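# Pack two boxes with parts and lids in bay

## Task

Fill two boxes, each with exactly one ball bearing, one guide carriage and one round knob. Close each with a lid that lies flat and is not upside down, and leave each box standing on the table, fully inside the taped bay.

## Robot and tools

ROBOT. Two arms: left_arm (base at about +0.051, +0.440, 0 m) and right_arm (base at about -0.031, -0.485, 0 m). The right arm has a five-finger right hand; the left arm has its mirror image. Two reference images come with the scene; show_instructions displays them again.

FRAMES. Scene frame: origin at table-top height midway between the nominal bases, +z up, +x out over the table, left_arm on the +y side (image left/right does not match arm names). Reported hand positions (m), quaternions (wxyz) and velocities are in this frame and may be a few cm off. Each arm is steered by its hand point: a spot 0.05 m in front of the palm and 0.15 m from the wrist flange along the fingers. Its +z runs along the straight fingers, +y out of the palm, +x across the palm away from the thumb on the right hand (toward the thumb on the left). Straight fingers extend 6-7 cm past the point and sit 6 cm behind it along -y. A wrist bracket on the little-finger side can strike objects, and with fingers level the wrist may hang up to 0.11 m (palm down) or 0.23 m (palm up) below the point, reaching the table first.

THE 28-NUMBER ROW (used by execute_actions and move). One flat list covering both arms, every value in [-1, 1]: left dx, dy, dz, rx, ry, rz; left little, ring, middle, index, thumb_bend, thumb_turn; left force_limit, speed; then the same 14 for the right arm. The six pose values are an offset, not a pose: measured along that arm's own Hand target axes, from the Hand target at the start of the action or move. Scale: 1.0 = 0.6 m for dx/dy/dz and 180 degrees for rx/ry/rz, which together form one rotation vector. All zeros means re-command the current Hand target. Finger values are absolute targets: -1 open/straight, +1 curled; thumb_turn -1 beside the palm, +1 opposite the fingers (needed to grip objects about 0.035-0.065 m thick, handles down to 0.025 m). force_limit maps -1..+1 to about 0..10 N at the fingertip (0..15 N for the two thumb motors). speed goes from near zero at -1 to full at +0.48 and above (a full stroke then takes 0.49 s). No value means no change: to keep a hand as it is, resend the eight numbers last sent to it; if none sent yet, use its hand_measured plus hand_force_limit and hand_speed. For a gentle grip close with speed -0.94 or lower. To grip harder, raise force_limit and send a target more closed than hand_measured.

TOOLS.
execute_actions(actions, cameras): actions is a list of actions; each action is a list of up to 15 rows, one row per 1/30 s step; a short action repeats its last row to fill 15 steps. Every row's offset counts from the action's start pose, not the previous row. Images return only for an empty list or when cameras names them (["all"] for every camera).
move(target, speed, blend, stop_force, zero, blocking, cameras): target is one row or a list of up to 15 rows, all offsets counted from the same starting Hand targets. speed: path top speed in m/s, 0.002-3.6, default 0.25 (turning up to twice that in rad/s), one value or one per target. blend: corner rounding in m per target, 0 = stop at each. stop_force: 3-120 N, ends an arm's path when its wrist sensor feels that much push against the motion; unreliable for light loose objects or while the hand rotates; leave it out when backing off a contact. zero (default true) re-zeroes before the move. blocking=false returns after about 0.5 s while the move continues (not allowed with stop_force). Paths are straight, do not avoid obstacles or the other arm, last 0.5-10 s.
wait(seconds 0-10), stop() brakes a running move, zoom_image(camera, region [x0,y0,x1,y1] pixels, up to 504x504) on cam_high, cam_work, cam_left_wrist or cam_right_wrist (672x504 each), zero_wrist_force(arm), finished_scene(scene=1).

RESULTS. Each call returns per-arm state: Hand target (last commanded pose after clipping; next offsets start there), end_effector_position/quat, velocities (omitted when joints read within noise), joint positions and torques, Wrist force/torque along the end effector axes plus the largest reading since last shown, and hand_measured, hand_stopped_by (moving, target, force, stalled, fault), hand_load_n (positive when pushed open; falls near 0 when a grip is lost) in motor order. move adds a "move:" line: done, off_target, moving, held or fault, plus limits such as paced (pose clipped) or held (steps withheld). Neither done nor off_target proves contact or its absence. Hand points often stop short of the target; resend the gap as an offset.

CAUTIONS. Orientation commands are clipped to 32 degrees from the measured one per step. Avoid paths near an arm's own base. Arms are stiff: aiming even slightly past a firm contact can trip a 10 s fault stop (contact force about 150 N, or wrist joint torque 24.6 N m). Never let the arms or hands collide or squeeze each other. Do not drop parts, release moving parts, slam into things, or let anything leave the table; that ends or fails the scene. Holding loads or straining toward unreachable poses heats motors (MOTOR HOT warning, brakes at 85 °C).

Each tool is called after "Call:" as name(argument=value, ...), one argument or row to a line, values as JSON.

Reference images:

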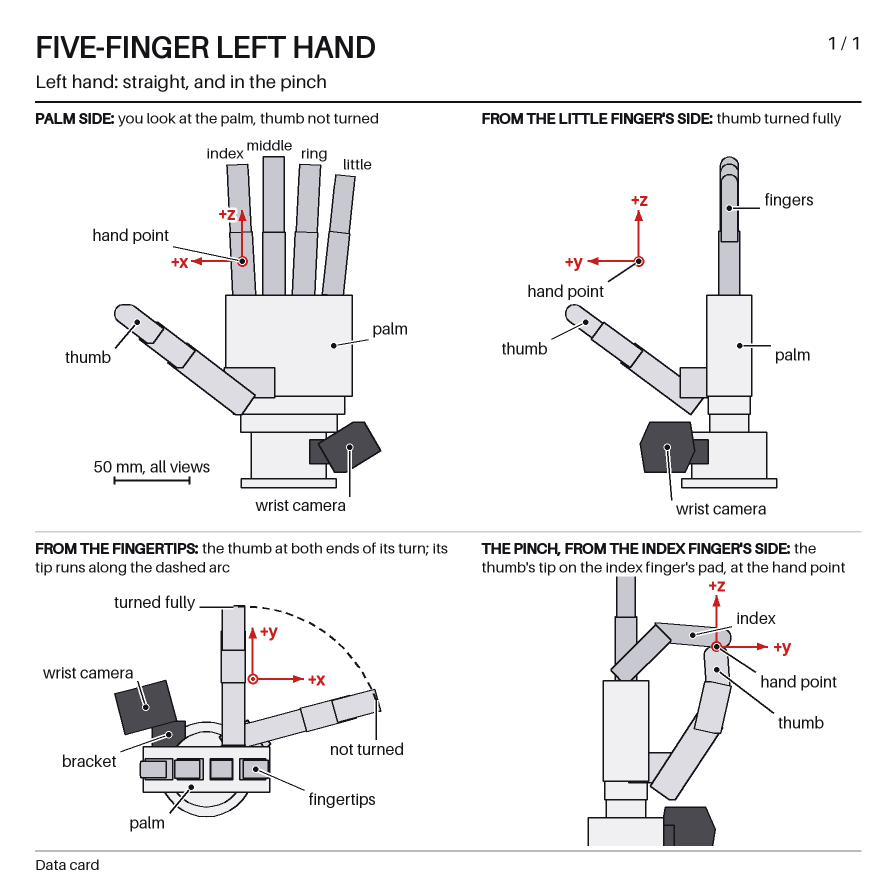

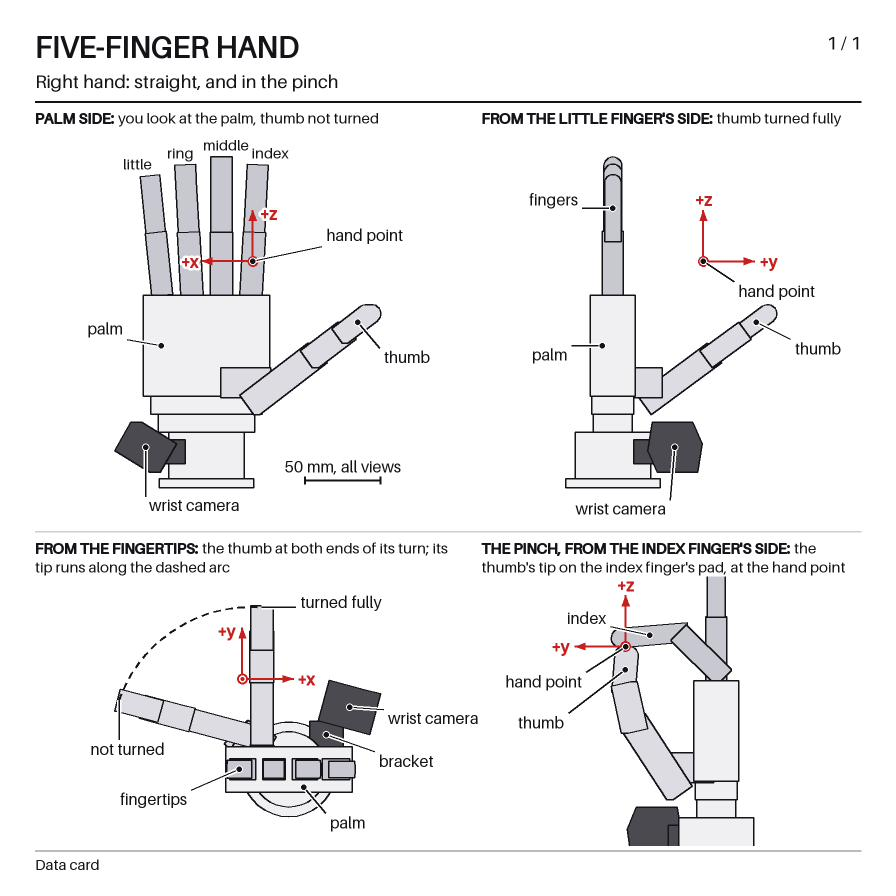

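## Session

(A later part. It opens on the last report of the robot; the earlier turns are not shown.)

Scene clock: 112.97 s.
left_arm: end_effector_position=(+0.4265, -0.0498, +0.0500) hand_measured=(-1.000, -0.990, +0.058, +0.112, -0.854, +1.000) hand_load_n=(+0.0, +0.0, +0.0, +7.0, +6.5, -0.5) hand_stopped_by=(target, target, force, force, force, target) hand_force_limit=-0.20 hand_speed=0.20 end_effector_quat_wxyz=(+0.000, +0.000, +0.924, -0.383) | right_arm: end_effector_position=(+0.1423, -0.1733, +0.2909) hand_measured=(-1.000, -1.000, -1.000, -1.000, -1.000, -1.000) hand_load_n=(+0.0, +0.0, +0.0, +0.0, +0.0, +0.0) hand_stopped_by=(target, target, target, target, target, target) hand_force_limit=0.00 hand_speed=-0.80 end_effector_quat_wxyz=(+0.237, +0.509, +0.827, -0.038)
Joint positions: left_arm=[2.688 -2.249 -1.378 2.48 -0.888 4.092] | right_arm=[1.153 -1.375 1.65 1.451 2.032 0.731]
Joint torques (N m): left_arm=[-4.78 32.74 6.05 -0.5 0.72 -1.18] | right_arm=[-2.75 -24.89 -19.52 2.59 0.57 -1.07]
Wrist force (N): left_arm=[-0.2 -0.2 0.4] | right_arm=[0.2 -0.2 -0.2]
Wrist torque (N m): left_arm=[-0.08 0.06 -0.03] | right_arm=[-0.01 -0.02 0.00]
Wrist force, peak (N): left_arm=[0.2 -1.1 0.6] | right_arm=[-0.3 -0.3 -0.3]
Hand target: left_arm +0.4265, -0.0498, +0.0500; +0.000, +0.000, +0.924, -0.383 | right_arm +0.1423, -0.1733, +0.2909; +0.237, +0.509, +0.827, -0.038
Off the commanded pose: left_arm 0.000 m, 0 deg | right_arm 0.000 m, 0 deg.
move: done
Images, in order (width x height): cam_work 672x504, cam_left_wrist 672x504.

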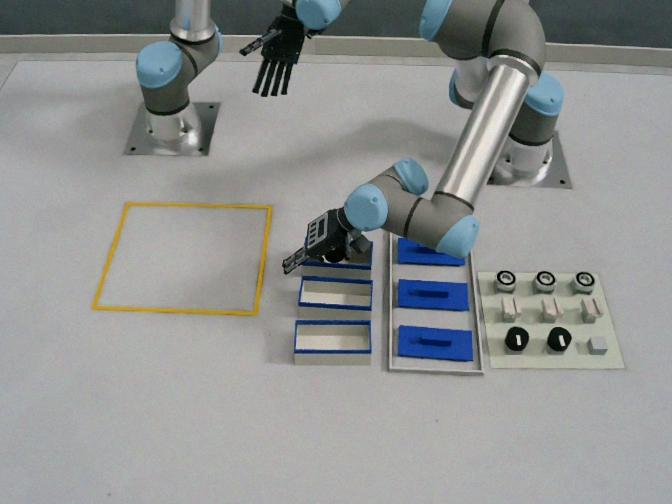

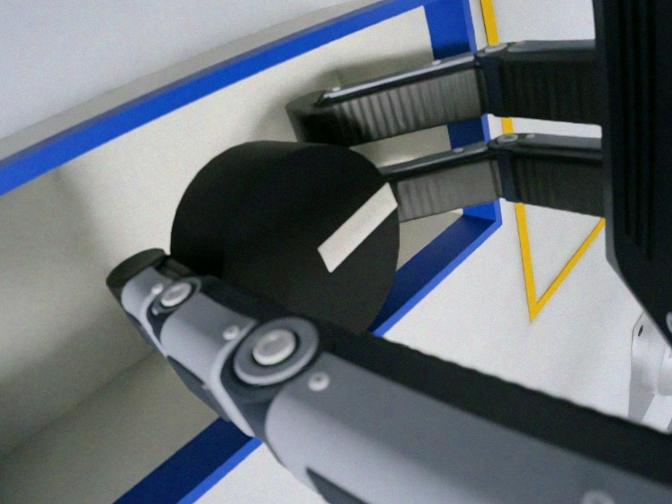

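Call:
move(
  target=[
    [0.0083,0.0174,-0.0174,0,0,0,-1,-0.99,0.5,0.5,0.0,1,-0.2,0.2,0,0,0,0,0,0,-1,-1,-1,-1,-1,-1,0,-0.8],
    [0.0083,0.0528,0.0179,0,0,0,-1,-0.99,0.5,0.5,0.0,1,-0.2,0.2,0,0,0,0,0,0,-1,-1,-1,-1,-1,-1,0,-0.8],
  ],
  speed=[0.04,0.015],
  stop_force=4,
  cameras=["cam_work","cam_left_wrist"],
)

Call:
zoom_image(
  camera="cam_work",
  region=[280, 180, 400, 300],
)

Scene clock: 119.40 s.
left_arm: end_effector_position=(+0.4215, -0.0350, +0.0312) hand_measured=(-1.000, -0.990, +0.058, +0.112, -0.854, +1.000) hand_load_n=(+0.0, +1.0, +0.0, +7.0, +6.5, -0.5) hand_stopped_by=(target, target, force, force, force, target) hand_force_limit=-0.20 hand_speed=0.20 end_effector_quat_wxyz=(+0.000, +0.000, +0.924, -0.383) | right_arm: end_effector_position=(+0.1423, -0.1733, +0.2909) hand_measured=(-1.000, -1.000, -1.000, -1.000, -1.000, -1.000) hand_load_n=(+0.0, +0.0, +0.0, +0.0, +0.0, +0.0) hand_stopped_by=(target, target, target, target, target, target) hand_force_limit=0.00 hand_speed=-0.80 end_effector_quat_wxyz=(+0.237, +0.509, +0.827, -0.038)
Joint positions: left_arm=[2.709 -2.246 -1.444 2.526 -0.879 4.118] | right_arm=[1.153 -1.375 1.65 1.451 2.032 0.731]
Joint torques (N m): left_arm=[5 56.2 21.13 -2.78 0.2 0.58] | right_arm=[-1.86 -24.95 -19.92 2.39 0.69 -1.61]
Wrist force (N): left_arm=[0.2 -3.5 -0.8] | right_arm=[-0.2 0.0 -0.2]
Wrist torque (N m): left_arm=[-0.08 0.04 0.07] | right_arm=[0.03 0.04 -0.01]
Wrist force, peak (N): left_arm=[-0.5 -10.8 -7.5] | right_arm=[0.2 -0.5 -0.4]
Hand target: left_arm +0.4215, -0.0350, +0.0312; +0.000, +0.000, +0.924, -0.383 (not the last commanded pose) | right_arm +0.1423, -0.1733, +0.2909; +0.237, +0.509, +0.827, -0.038
Off the commanded pose: left_arm 0.011 m, 0 deg | right_arm 0.000 m, 0 deg.
move: contact (left_arm); path passed 1 of 2 targets
Images, in order (width x height): cam_work 672x504, cam_left_wrist 672x504.

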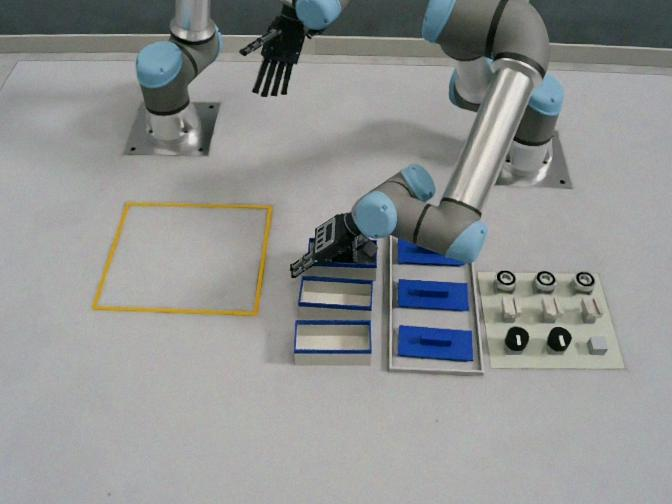

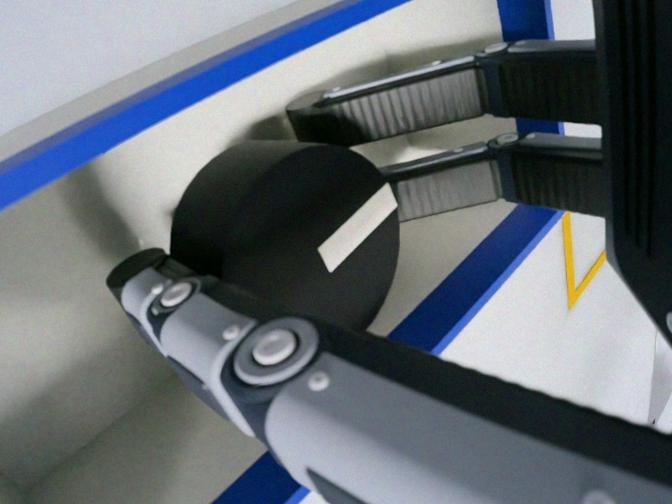

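Scaled by 4.200 from the camera's 672x504 image, which has a finer 960x720 frame.

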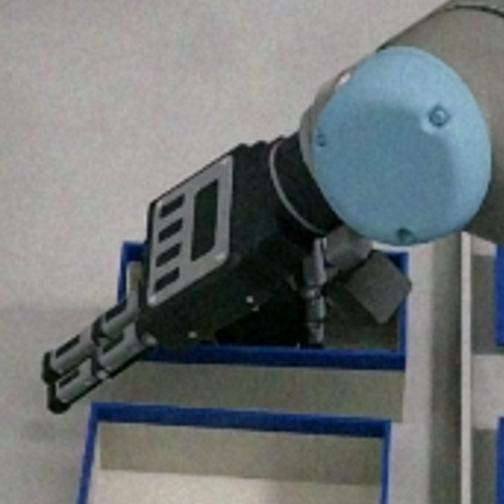

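Call:
zoom_image(
  camera="cam_left_wrist",
  region=[0, 100, 504, 504],
)

Scaled by 1.000.

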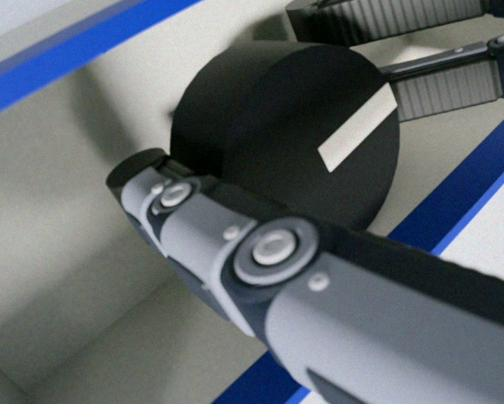

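Call:
execute_actions(
  actions=[
    [[0,0,0,0,0,0,-1,-0.99,-0.05,0.0,-1,1,-0.2,-0.3,0,0,0,0,0,0,-1,-1,-1,-1,-1,-1,0,-0.8]],
  ],
  cameras=["cam_left_wrist"],
)

Scene clock: 121.50 s.
left_arm: end_effector_position=(+0.4215, -0.0350, +0.0312) hand_measured=(-1.000, -0.990, -0.050, +0.000, -1.000, +1.000) hand_load_n=(+0.0, +1.0, +0.0, +0.0, +0.0, +0.0) hand_stopped_by=(target, target, target, target, target, target) hand_force_limit=-0.20 hand_speed=-0.30 end_effector_quat_wxyz=(+0.000, +0.000, +0.924, -0.383) | right_arm: end_effector_position=(+0.1423, -0.1733, +0.2909) hand_measured=(-1.000, -1.000, -1.000, -1.000, -1.000, -1.000) hand_load_n=(+0.0, +0.0, +0.0, +0.5, +0.0, +0.0) hand_stopped_by=(target, target, target, target, target, target) hand_force_limit=0.00 hand_speed=-0.80 end_effector_quat_wxyz=(+0.237, +0.509, +0.827, -0.038)
Joint positions: left_arm=[2.709 -2.246 -1.444 2.526 -0.879 4.118] | right_arm=[1.153 -1.375 1.65 1.451 2.032 0.731]
Joint torques (N m): left_arm=[0.11 54.31 20.78 -1.52 0.05 -1.03] | right_arm=[-1.1 -24.69 -20.15 2.39 0.74 -1.52]
Wrist force (N): left_arm=[0.2 -2.9 -1.5] | right_arm=[-0.2 -0.1 -0.2]
Wrist torque (N m): left_arm=[-0.01 0.00 0.03] | right_arm=[-0.01 0.03 -0.02]
Wrist force, peak (N): left_arm=[0.4 -3.5 -1.5] | right_arm=[0.1 -0.4 -0.4]
Hand target: left_arm +0.4215, -0.0350, +0.0312; +0.000, +0.000, +0.924, -0.383 | right_arm +0.1423, -0.1733, +0.2909; +0.237, +0.509, +0.827, -0.038
Off the commanded pose: left_arm 0.000 m, 0 deg | right_arm 0.000 m, 0 deg.
Images, in order (width x height): cam_left_wrist 672x504.

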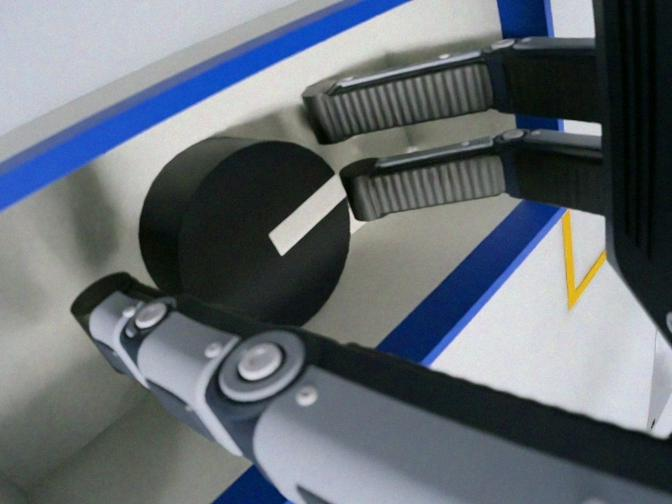

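Call:
move(
  target=[0,-0.0943,-0.0943,0,0,0,-1,-0.99,-0.05,0.0,-1,1,-0.2,-0.3,0,0,0,0,0,0,-1,-1,-1,-1,-1,-1,0,-0.8],
  speed=0.1,
  cameras=["cam_left_wrist","cam_work"],
)

Scene clock: 125.63 s.
left_arm: end_effector_position=(+0.4215, -0.0351, +0.1111) hand_measured=(-1.000, -0.990, -0.050, +0.000, -1.000, +1.000) hand_load_n=(-0.5, +0.0, -0.5, +0.0, +0.0, +0.0) hand_stopped_by=(target, target, target, target, target, target) hand_force_limit=-0.20 hand_speed=-0.30 end_effector_quat_wxyz=(+0.000, +0.000, +0.924, -0.383) | right_arm: end_effector_position=(+0.1423, -0.1733, +0.2909) hand_measured=(-1.000, -1.000, -1.000, -1.000, -1.000, -1.000) hand_load_n=(+0.5, +0.0, +0.0, +0.0, +0.0, +0.0) hand_stopped_by=(target, target, target, target, target, target) hand_force_limit=0.00 hand_speed=-0.80 end_effector_quat_wxyz=(+0.237, +0.509, +0.827, -0.038)
Joint positions: left_arm=[2.709 -2.16 -1.362 2.359 -0.879 4.118] | right_arm=[1.153 -1.375 1.65 1.451 2.032 0.731]
Joint torques (N m): left_arm=[8.91 56.01 23.8 -3.18 0.27 1.44] | right_arm=[-1.77 -24.19 -20.65 2.47 0.46 -1.6]
Wrist force (N): left_arm=[-0.1 -1.0 0.2] | right_arm=[0.0 0.0 -0.2]
Wrist torque (N m): left_arm=[-0.17 0.04 -0.06] | right_arm=[0.00 0.00 -0.01]
Wrist force, peak (N): left_arm=[0.1 -3.3 -1.6] | right_arm=[0.0 0.0 -0.7]
Hand target: left_arm +0.4215, -0.0350, +0.1112; +0.000, +0.000, +0.924, -0.383 | right_arm +0.1423, -0.1733, +0.2909; +0.237, +0.509, +0.827, -0.038
Off the commanded pose: left_arm 0.000 m, 0 deg | right_arm 0.000 m, 0 deg.
move: done
Images, in order (width x height): cam_work 672x504, cam_left_wrist 672x504.

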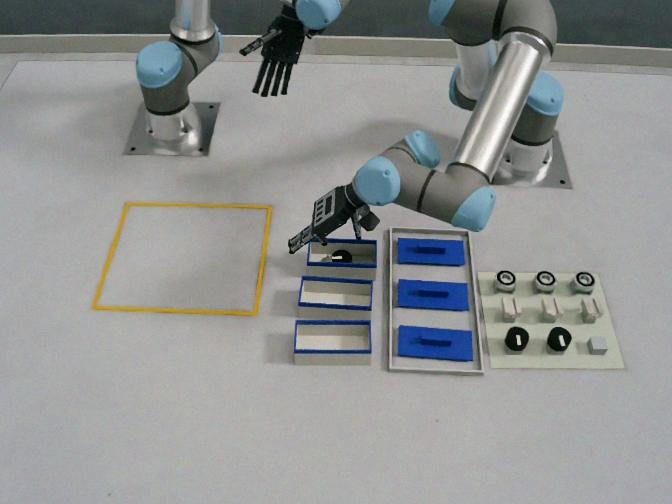

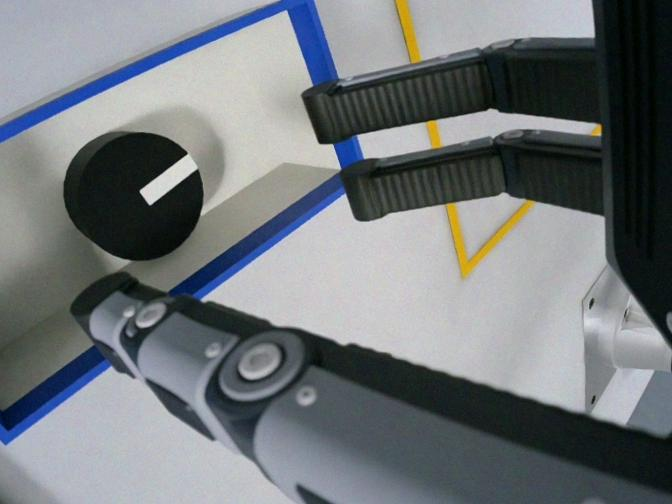

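Call:
zoom_image(
  camera="cam_work",
  region=[290, 210, 390, 310],
)

Scaled by 5.040 from the camera's 672x504 image, which has a finer 960x720 frame.

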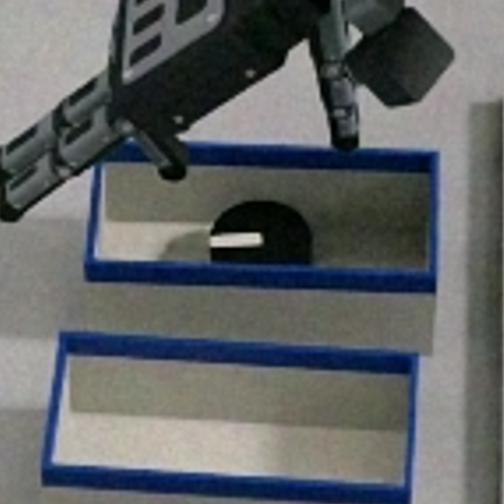

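Call:
move(
  target=[-0.0275,0.1252,-0.1695,-0.25,0,0,1,1,1,-1,-1,1,-0.2,0.4,0,0,0,0,0,0,-1,-1,-1,-1,-1,-1,0,-0.8],
  speed=0.2,
  cameras=["cam_left_wrist","cam_work","cam_high"],
)

Scene clock: 135.37 s.
left_arm: end_effector_position=(+0.4381, +0.0900, +0.1299) hand_measured=(+1.000, +1.000, +1.000, -1.000, -1.000, +1.000) hand_load_n=(+0.0, +0.0, +0.0, +0.0, +0.0, +0.0) hand_stopped_by=(target, target, target, target, target, target) hand_force_limit=-0.20 hand_speed=0.40 end_effector_quat_wxyz=(+0.000, +0.000, +1.000, +0.000) | right_arm: end_effector_position=(+0.1423, -0.1733, +0.2909) hand_measured=(-1.000, -1.000, -1.000, -1.000, -1.000, -1.000) hand_load_n=(+0.0, +0.0, +0.0, +0.0, +0.0, +0.0) hand_stopped_by=(target, target, target, target, target, target) hand_force_limit=0.00 hand_speed=-0.80 end_effector_quat_wxyz=(+0.237, +0.509, +0.827, -0.038)
Joint positions: left_arm=[2.61 -2.317 -1.067 1.814 -1.571 4.167] | right_arm=[1.153 -1.375 1.65 1.451 2.032 0.731]
Joint torques (N m): left_arm=[-7.88 36.07 24.24 -3.77 -1.32 -1.3] | right_arm=[-2.37 -24.99 -20.17 2.55 1.02 -1.75]
Wrist force (N): left_arm=[0.2 0.2 0.5] | right_arm=[0.1 -0.1 -0.3]
Wrist torque (N m): left_arm=[0.02 -0.03 0.06] | right_arm=[0.01 -0.01 0.01]
Wrist force, peak (N): left_arm=[-0.4 -1.1 0.3] | right_arm=[0.0 -0.5 -0.3]
Hand target: left_arm +0.4382, +0.0900, +0.1299; +0.000, +0.000, +1.000, +0.000 | right_arm +0.1423, -0.1733, +0.2909; +0.237, +0.509, +0.827, -0.038
Off the commanded pose: left_arm 0.000 m, 0 deg | right_arm 0.000 m, 0 deg.
move: done
Images, in order (width x height): cam_high 672x504, cam_work 672x504, cam_left_wrist 672x504.

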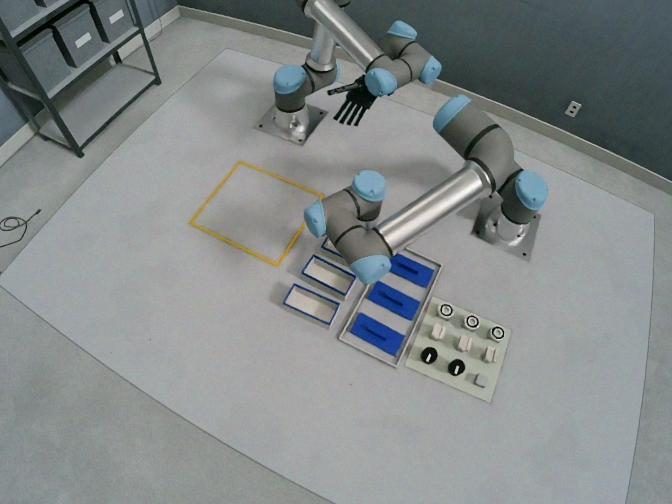

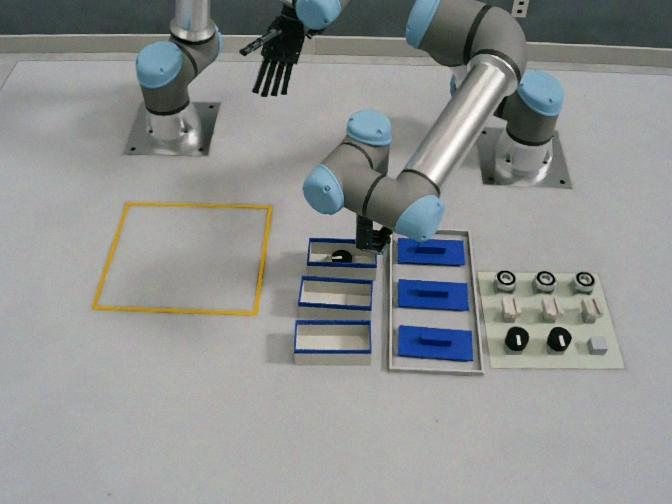

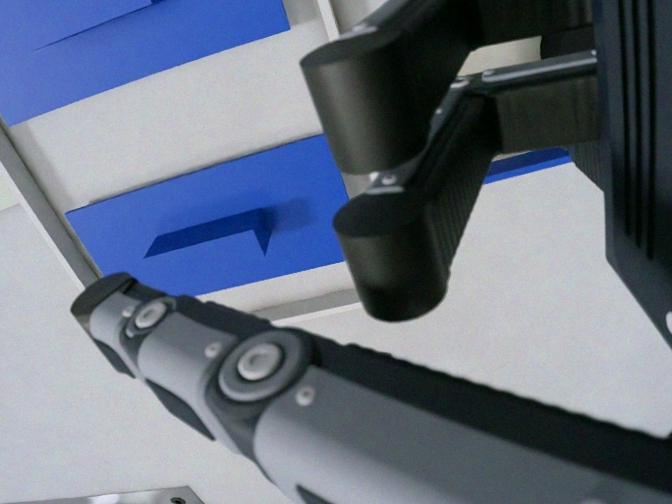

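Call:
zoom_image(
  camera="cam_work",
  region=[290, 200, 410, 300],
)

Call:
zoom_image(
  camera="cam_left_wrist",
  region=[0, 0, 400, 330],
)

Scaled by 4.200 from the camera's 672x504 image, which has a finer 960x720 frame.

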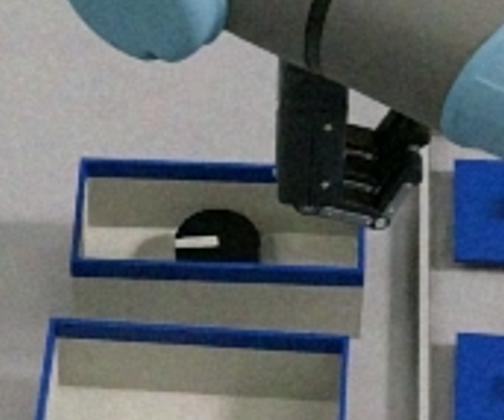

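Scaled by 1.260 from the camera's 672x504 image, which has a finer 960x720 frame.

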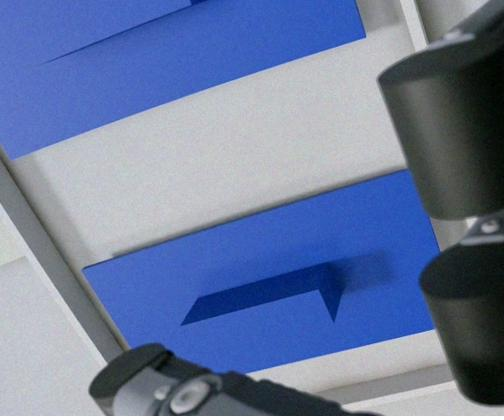

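Call:
move(
  target=[
    [0,0,0.0867,0,0,0,1,1,1,-1,-1,1,-0.2,0.4,0,0,0,0,0,0,-1,-1,-1,-1,-1,-1,0,-0.8],
    [0,-0.1008,0.0867,0,0,0,1,1,1,-1,-1,1,-0.2,0.4,0,0,0,0,0,0,-1,-1,-1,-1,-1,-1,0,-0.8],
  ],
  speed=[0.05,0.03],
  stop_force=4,
  cameras=["cam_left_wrist","cam_work"],
)

Call:
zoom_image(
  camera="cam_work",
  region=[290, 200, 410, 300],
)

Scene clock: 140.47 s.
left_arm: end_effector_position=(+0.4381, +0.0295, +0.0779) hand_measured=(+1.000, +1.000, +1.000, -1.000, -1.000, +1.000) hand_load_n=(+0.0, +0.0, +0.0, +0.0, +0.0, +0.0) hand_stopped_by=(target, target, target, target, target, target) hand_force_limit=-0.20 hand_speed=0.40 end_effector_quat_wxyz=(+0.000, +0.000, +1.000, +0.000) | right_arm: end_effector_position=(+0.1423, -0.1733, +0.2909) hand_measured=(-1.000, -1.000, -1.000, -1.000, -1.000, -1.000) hand_load_n=(+0.0, +0.0, +0.0, +0.0, +0.0, +0.0) hand_stopped_by=(target, target, target, target, target, target) hand_force_limit=0.00 hand_speed=-0.80 end_effector_quat_wxyz=(+0.237, +0.509, +0.827, -0.038)
Joint positions: left_arm=[2.525 -2.476 -0.916 1.821 -1.571 4.082] | right_arm=[1.153 -1.375 1.65 1.451 2.032 0.731]
Joint torques (N m): left_arm=[-7.27 41.33 24.3 -3.78 -1.47 -1.32] | right_arm=[0.07 -23.72 -20.96 2.43 0.46 -1.9]
Wrist force (N): left_arm=[0.2 -0.4 0.3] | right_arm=[-0.1 0.0 -0.6]
Wrist torque (N m): left_arm=[-0.09 -0.03 0.08] | right_arm=[0.03 0.03 -0.01]
Wrist force, peak (N): left_arm=[0.8 -0.1 0.7] | right_arm=[-0.1 0.0 -0.6]
Hand target: left_arm +0.4381, +0.0295, +0.0779; +0.000, +0.000, +1.000, +0.000 | right_arm +0.1423, -0.1733, +0.2909; +0.237, +0.509, +0.827, -0.038
Off the commanded pose: left_arm 0.000 m, 0 deg | right_arm 0.000 m, 0 deg.
move: done
Images, in order (width x height): cam_work 672x504, cam_left_wrist 672x504.

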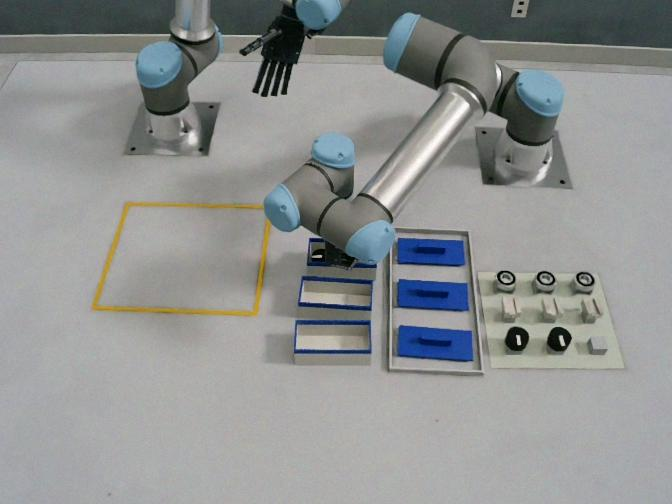

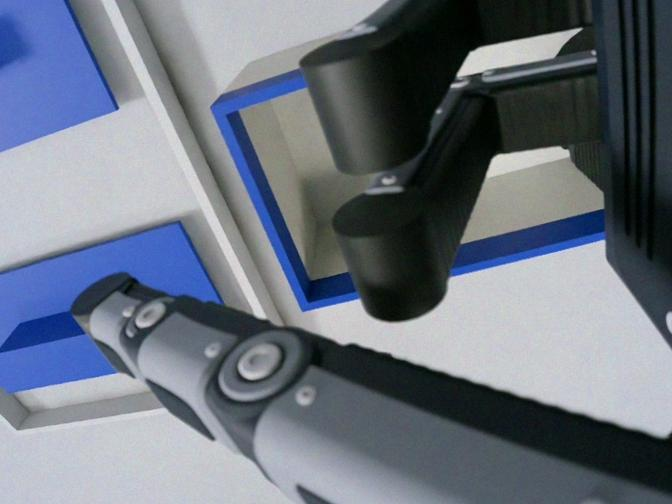

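Scaled by 4.200 from the camera's 672x504 image, which has a finer 960x720 frame.

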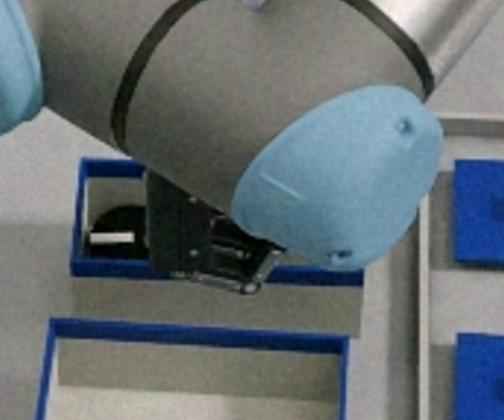

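Call:
move(
  target=[
    [0,0.0267,0,0,0,0,1,1,1,-1,-1,1,-0.2,0.4,0,0,0,0,0,0,-1,-1,-1,-1,-1,-1,0,-0.8],
    [0.09,0.0267,0,0,0,0,1,1,1,-1,-1,1,-0.2,0.4,0,0,0,0,0,0,-1,-1,-1,-1,-1,-1,0,-0.8],
    [0.08,0.0267,0,0,0,0,1,1,1,-1,-1,1,-0.2,0.4,0,0,0,0,0,0,-1,-1,-1,-1,-1,-1,0,-0.8],
    [0.08,0.0267,-0.15,0,0,0,1,1,1,-1,-1,1,-0.2,0.4,0,0,0,0,0,0,-1,-1,-1,-1,-1,-1,0,-0.8],
  ],
  speed=[0.05,0.04,0.05,0.15],
  cameras=["cam_left_wrist","cam_work"],
)

Call:
zoom_image(
  camera="cam_work",
  region=[290, 200, 410, 300],
)

Scene clock: 145.17 s.
left_arm: end_effector_position=(+0.3901, +0.0456, +0.1679) hand_measured=(+1.000, +1.000, +1.000, -1.000, -1.000, +1.000) hand_load_n=(+0.0, +0.0, +0.0, +0.0, +0.0, -0.5) hand_stopped_by=(target, target, target, target, target, target) hand_force_limit=-0.20 hand_speed=0.40 end_effector_quat_wxyz=(+0.000, +0.001, +1.000, +0.000) | right_arm: end_effector_position=(+0.1423, -0.1733, +0.2909) hand_measured=(-1.000, -1.000, -1.000, -1.000, -1.000, -1.000) hand_load_n=(+0.0, +0.0, +0.0, +0.0, +0.0, +0.0) hand_stopped_by=(target, target, target, target, target, target) hand_force_limit=0.00 hand_speed=-0.80 end_effector_quat_wxyz=(+0.237, +0.509, +0.827, -0.038)
Joint positions: left_arm=[2.498 -2.298 -1.002 1.729 -1.571 4.055] | right_arm=[1.153 -1.375 1.65 1.451 2.032 0.731]
Joint torques (N m): left_arm=[3.18 61.14 25.37 -3.75 -1.16 -1.09] | right_arm=[-0.96 -24.29 -20.74 2.33 0.85 -1.78]
Wrist force (N): left_arm=[0.5 -0.2 0.2] | right_arm=[-0.1 -0.2 -0.1]
Wrist torque (N m): left_arm=[-0.04 -0.08 -0.02] | right_arm=[-0.02 0.01 -0.01]
Wrist force, peak (N): left_arm=[0.5 0.0 1.7] | right_arm=[-0.3 -0.3 -0.5]
Hand target: left_arm +0.3901, +0.0456, +0.1679; +0.000, +0.000, +1.000, +0.000 | right_arm +0.1423, -0.1733, +0.2909; +0.237, +0.509, +0.827, -0.038
Off the commanded pose: left_arm 0.000 m, 0 deg | right_arm 0.000 m, 0 deg.
move: done
Images, in order (width x height): cam_work 672x504, cam_left_wrist 672x504.

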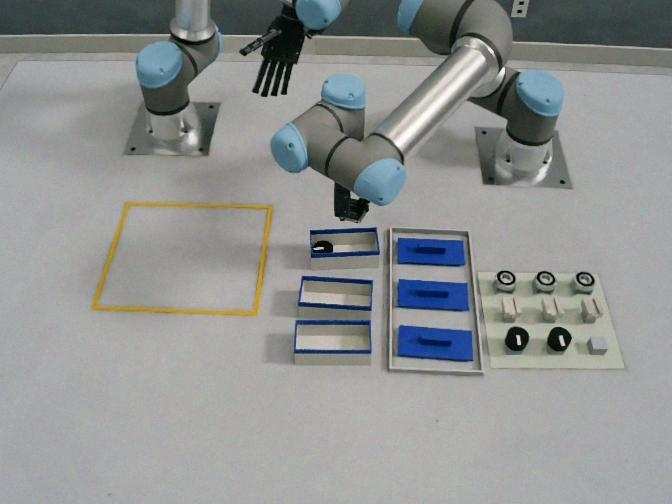

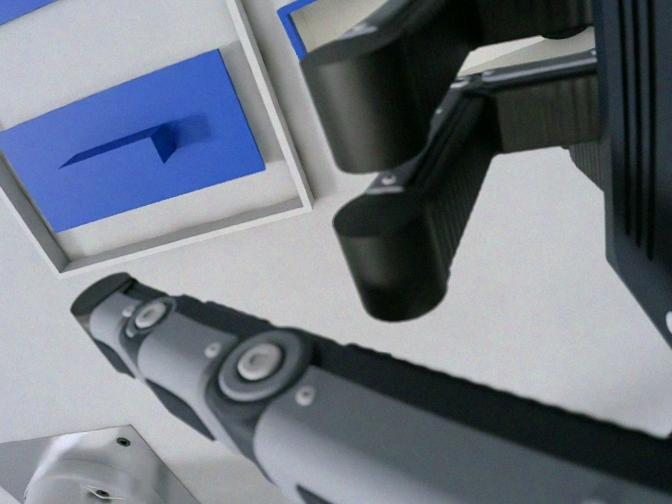

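Scaled by 4.200 from the camera's 672x504 image, which has a finer 960x720 frame.

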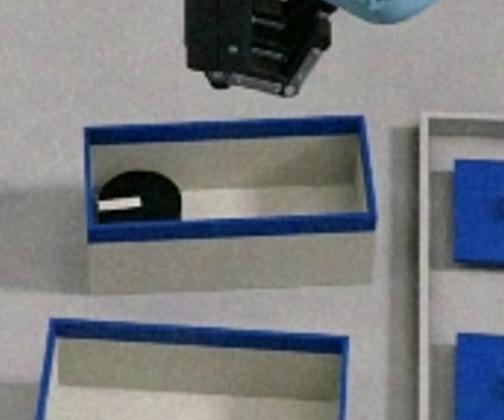

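Call:
move(
  target=[-0.1557,0.7573,0.0132,0.2381,-0.2381,-0.4578,1,1,-0.45,-0.45,-0.85,1,-0.2,0.4,0,0,0,0,0,0,-1,-1,-1,-1,-1,-1,0,-0.8],
  speed=0.3,
  cameras=["cam_left_wrist","cam_work"],
)

Call:
zoom_image(
  camera="cam_left_wrist",
  region=[0, 0, 504, 504],
)

Scene clock: 153.53 s.
left_arm: end_effector_position=(+0.4840, +0.4998, +0.1600) hand_measured=(+1.000, +1.000, -0.450, -0.450, -0.850, +1.000) hand_load_n=(+0.0, +0.0, +0.0, +0.0, +0.0, +0.0) hand_stopped_by=(target, target, target, target, target, target) hand_force_limit=-0.20 hand_speed=0.40 end_effector_quat_wxyz=(-0.326, +0.627, -0.628, +0.326) | right_arm: end_effector_position=(+0.1423, -0.1733, +0.2909) hand_measured=(-1.000, -1.000, -1.000, -1.000, -1.000, -1.000) hand_load_n=(+0.0, +0.0, +0.0, +0.0, +0.0, +0.5) hand_stopped_by=(target, target, target, target, target, target) hand_force_limit=0.00 hand_speed=-0.80 end_effector_quat_wxyz=(+0.237, +0.509, +0.827, -0.038)
Joint positions: left_arm=[3.992 -1.475 -2.097 2.764 -0.917 3.708] | right_arm=[1.153 -1.375 1.65 1.451 2.032 0.731]
Joint torques (N m): left_arm=[7.04 1.15 8.01 0.37 2.13 -1.33] | right_arm=[-1.82 -23.27 -20.53 2.58 0.55 -1.6]
Wrist force (N): left_arm=[-0.6 -0.7 0.5] | right_arm=[-0.1 -0.2 -0.3]
Wrist torque (N m): left_arm=[-0.10 0.14 0.00] | right_arm=[-0.02 0.03 -0.01]
Wrist force, peak (N): left_arm=[-1.5 -0.3 0.6] | right_arm=[0.2 0.1 -0.6]
Hand target: left_arm +0.4840, +0.4999, +0.1599; -0.326, +0.627, -0.628, +0.327 | right_arm +0.1423, -0.1733, +0.2909; +0.237, +0.509, +0.827, -0.038
Off the commanded pose: left_arm 0.000 m, 0 deg | right_arm 0.000 m, 0 deg.
move: done
Images, in order (width x height): cam_work 672x504, cam_left_wrist 672x504.

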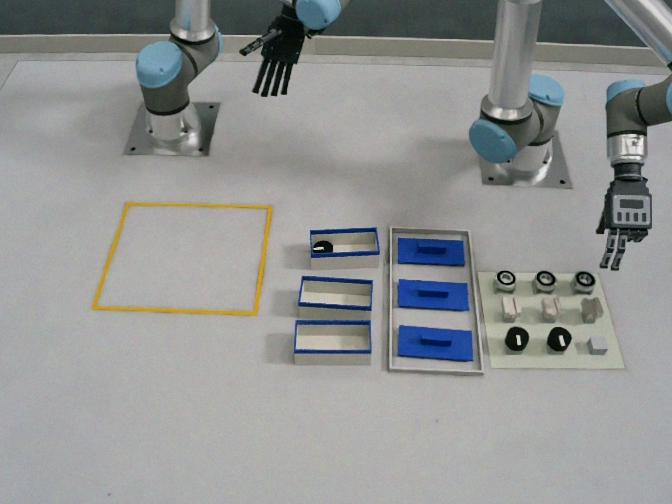

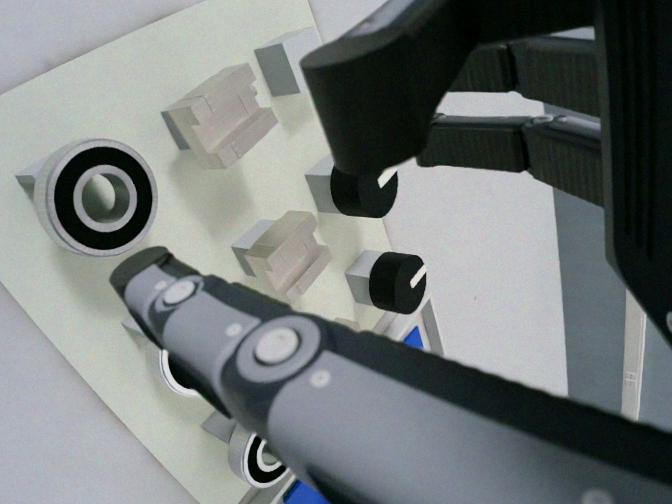

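Scaled by 1.000.

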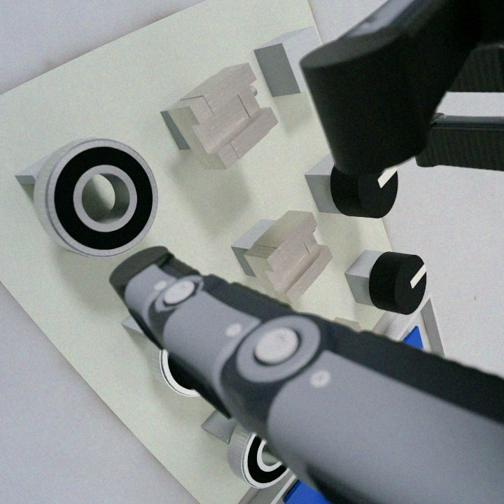

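Call:
move(
  target=[0,-0.0307,0.1327,0,0,0,1,1,-0.45,-0.45,-0.85,1,-0.2,0.4,0,0,0,0,0,0,-1,-1,-1,-1,-1,-1,0,-0.8],
  speed=0.2,
  cameras=["cam_left_wrist","cam_work"],
)

Call:
zoom_image(
  camera="cam_left_wrist",
  region=[0, 40, 360, 340],
)

Call:
zoom_image(
  camera="cam_work",
  region=[560, 260, 660, 360],
)

Scene clock: 157.73 s.
left_arm: end_effector_position=(+0.5597, +0.4998, +0.1293) hand_measured=(+1.000, +1.000, -0.450, -0.450, -0.850, +1.000) hand_load_n=(+0.0, +0.0, +0.0, +0.0, +0.5, +0.0) hand_stopped_by=(target, target, target, target, target, target) hand_force_limit=-0.20 hand_speed=0.40 end_effector_quat_wxyz=(-0.326, +0.627, -0.628, +0.327) | right_arm: end_effector_position=(+0.1423, -0.1733, +0.2909) hand_measured=(-1.000, -1.000, -1.000, -1.000, -1.000, -1.000) hand_load_n=(+0.0, +0.0, +0.0, +0.0, +0.0, +0.0) hand_stopped_by=(target, target, target, target, target, target) hand_force_limit=0.00 hand_speed=-0.80 end_effector_quat_wxyz=(+0.237, +0.509, +0.827, -0.038)
Joint positions: left_arm=[3.811 -1.678 -1.963 2.918 -1.048 3.557] | right_arm=[1.153 -1.375 1.65 1.451 2.032 0.731]
Joint torques (N m): left_arm=[-5.6 10.43 24.12 0.69 -0.59 -1.39] | right_arm=[-1.5 -24.15 -20.19 2.46 0.66 -1.74]
Wrist force (N): left_arm=[-0.4 -0.5 0.3] | right_arm=[-0.1 -0.3 -0.2]
Wrist torque (N m): left_arm=[-0.08 0.11 0.01] | right_arm=[-0.03 0.02 -0.02]
Wrist force, peak (N): left_arm=[-0.5 -1.2 1.5] | right_arm=[-0.2 -0.6 -0.3]
Hand target: left_arm +0.5597, +0.4998, +0.1293; -0.326, +0.627, -0.628, +0.327 | right_arm +0.1423, -0.1733, +0.2909; +0.237, +0.509, +0.827, -0.038
Off the commanded pose: left_arm 0.000 m, 0 deg | right_arm 0.000 m, 0 deg.
move: done
Images, in order (width x height): cam_work 672x504, cam_left_wrist 672x504.

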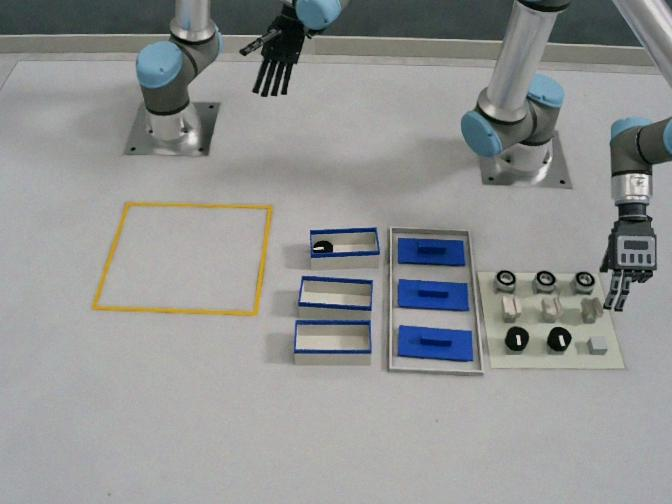

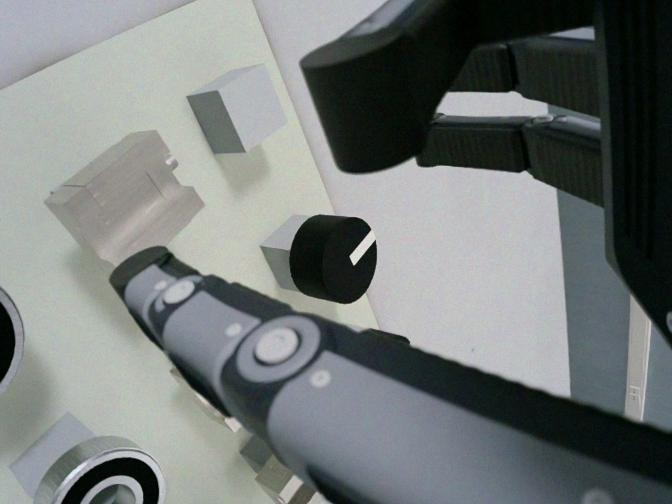

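Scaled by 1.400 from the camera's 672x504 image, which has a finer 960x720 frame.

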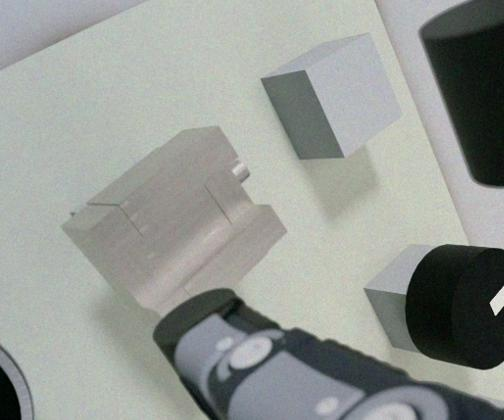

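Scaled by 5.040 from the camera's 672x504 image, which has a finer 960x720 frame.

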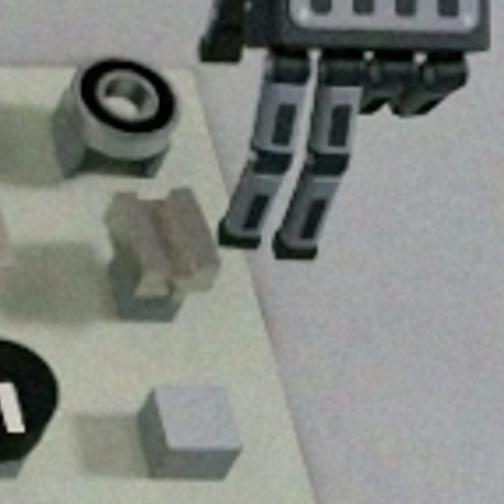

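Call:
move(
  target=[0,0.0292,-0.0146,0,0.4096,0.2868,1,1,-0.45,-0.45,-0.85,1,-0.2,0.4,0,0,0,0,0,0,-1,-1,-1,-1,-1,-1,0,-0.8],
  speed=0.3,
  cameras=["cam_left_wrist","cam_work","cam_high"],
)

Call:
zoom_image(
  camera="cam_left_wrist",
  region=[0, 0, 504, 504],
)

Call:
zoom_image(
  camera="cam_work",
  region=[560, 260, 660, 360],
)

Scene clock: 163.37 s.
left_arm: end_effector_position=(+0.5425, +0.4998, +0.1200) hand_measured=(+1.000, +1.000, -0.450, -0.450, -0.850, +1.000) hand_load_n=(+0.0, +0.0, +0.0, +0.0, +0.0, +0.0) hand_stopped_by=(target, target, target, target, target, target) hand_force_limit=-0.20 hand_speed=0.40 end_effector_quat_wxyz=(+0.000, +0.000, +0.887, -0.462) | right_arm: end_effector_position=(+0.1423, -0.1733, +0.2909) hand_measured=(-1.000, -1.000, -1.000, -1.000, -1.000, -1.000) hand_load_n=(+0.0, +0.0, +0.0, +0.0, +0.0, +0.0) hand_stopped_by=(target, target, target, target, target, target) hand_force_limit=0.00 hand_speed=-0.80 end_effector_quat_wxyz=(+0.237, +0.509, +0.827, -0.038)
Joint positions: left_arm=[3.808 -2.361 -1.358 1.434 -0.862 5.639] | right_arm=[1.153 -1.375 1.65 1.451 2.032 0.731]
Joint torques (N m): left_arm=[-7.29 35.23 22.07 -3.92 -0.56 1.22] | right_arm=[-1.65 -25.27 -21.02 2.68 0.79 -1.6]
Wrist force (N): left_arm=[-0.4 -0.8 0.4] | right_arm=[-0.2 -0.2 -0.3]
Wrist torque (N m): left_arm=[-0.11 0.10 -0.11] | right_arm=[-0.02 0.04 -0.03]
Wrist force, peak (N): left_arm=[-1.1 -1.0 0.7] | right_arm=[0.2 0.5 -0.4]
Hand target: left_arm +0.5425, +0.4998, +0.1200; -0.001, +0.000, +0.887, -0.462 | right_arm +0.1423, -0.1733, +0.2909; +0.237, +0.509, +0.827, -0.038
Off the commanded pose: left_arm 0.000 m, 0 deg | right_arm 0.000 m, 0 deg.
move: done
Images, in order (width x height): cam_high 672x504, cam_work 672x504, cam_left_wrist 672x504.

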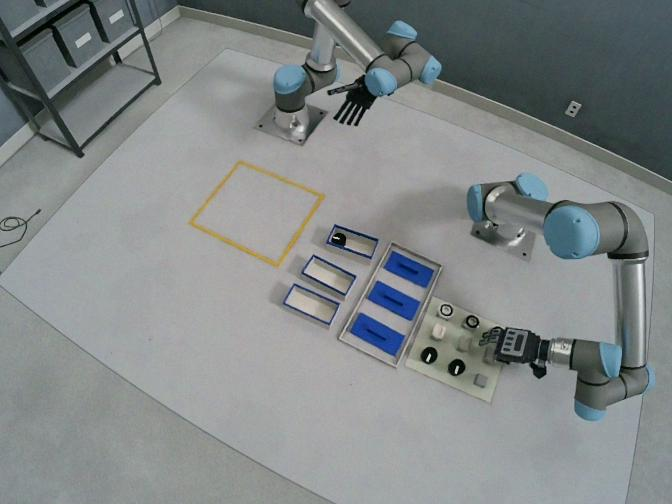

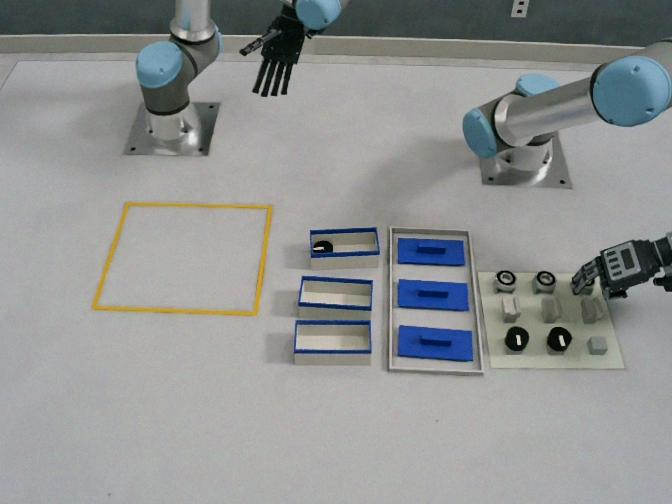

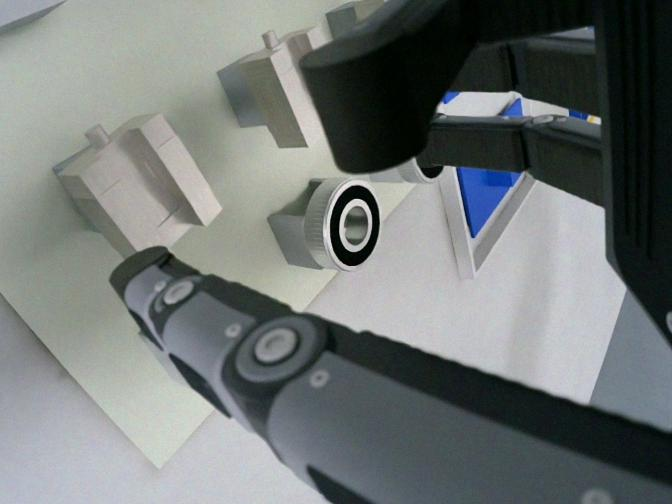

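Scaled by 1.000.

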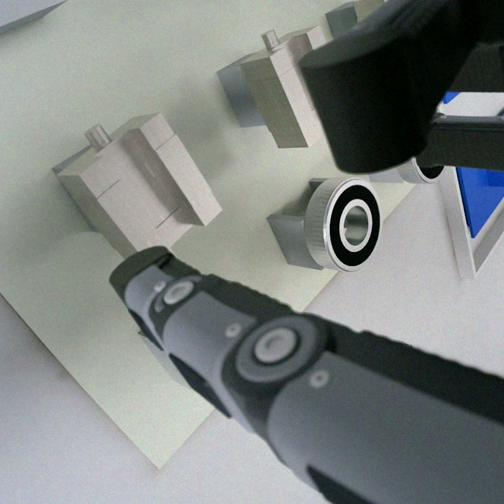

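Scaled by 5.040 from the camera's 672x504 image, which has a finer 960x720 frame.

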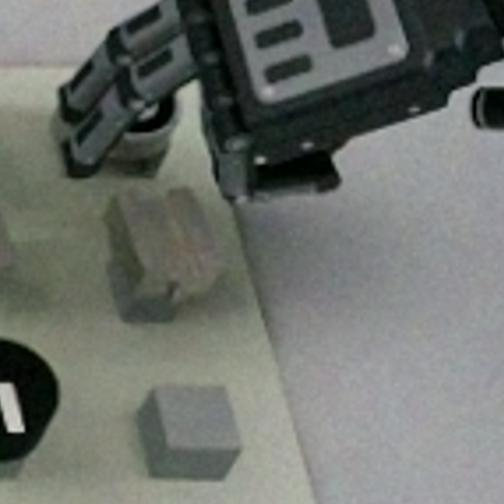

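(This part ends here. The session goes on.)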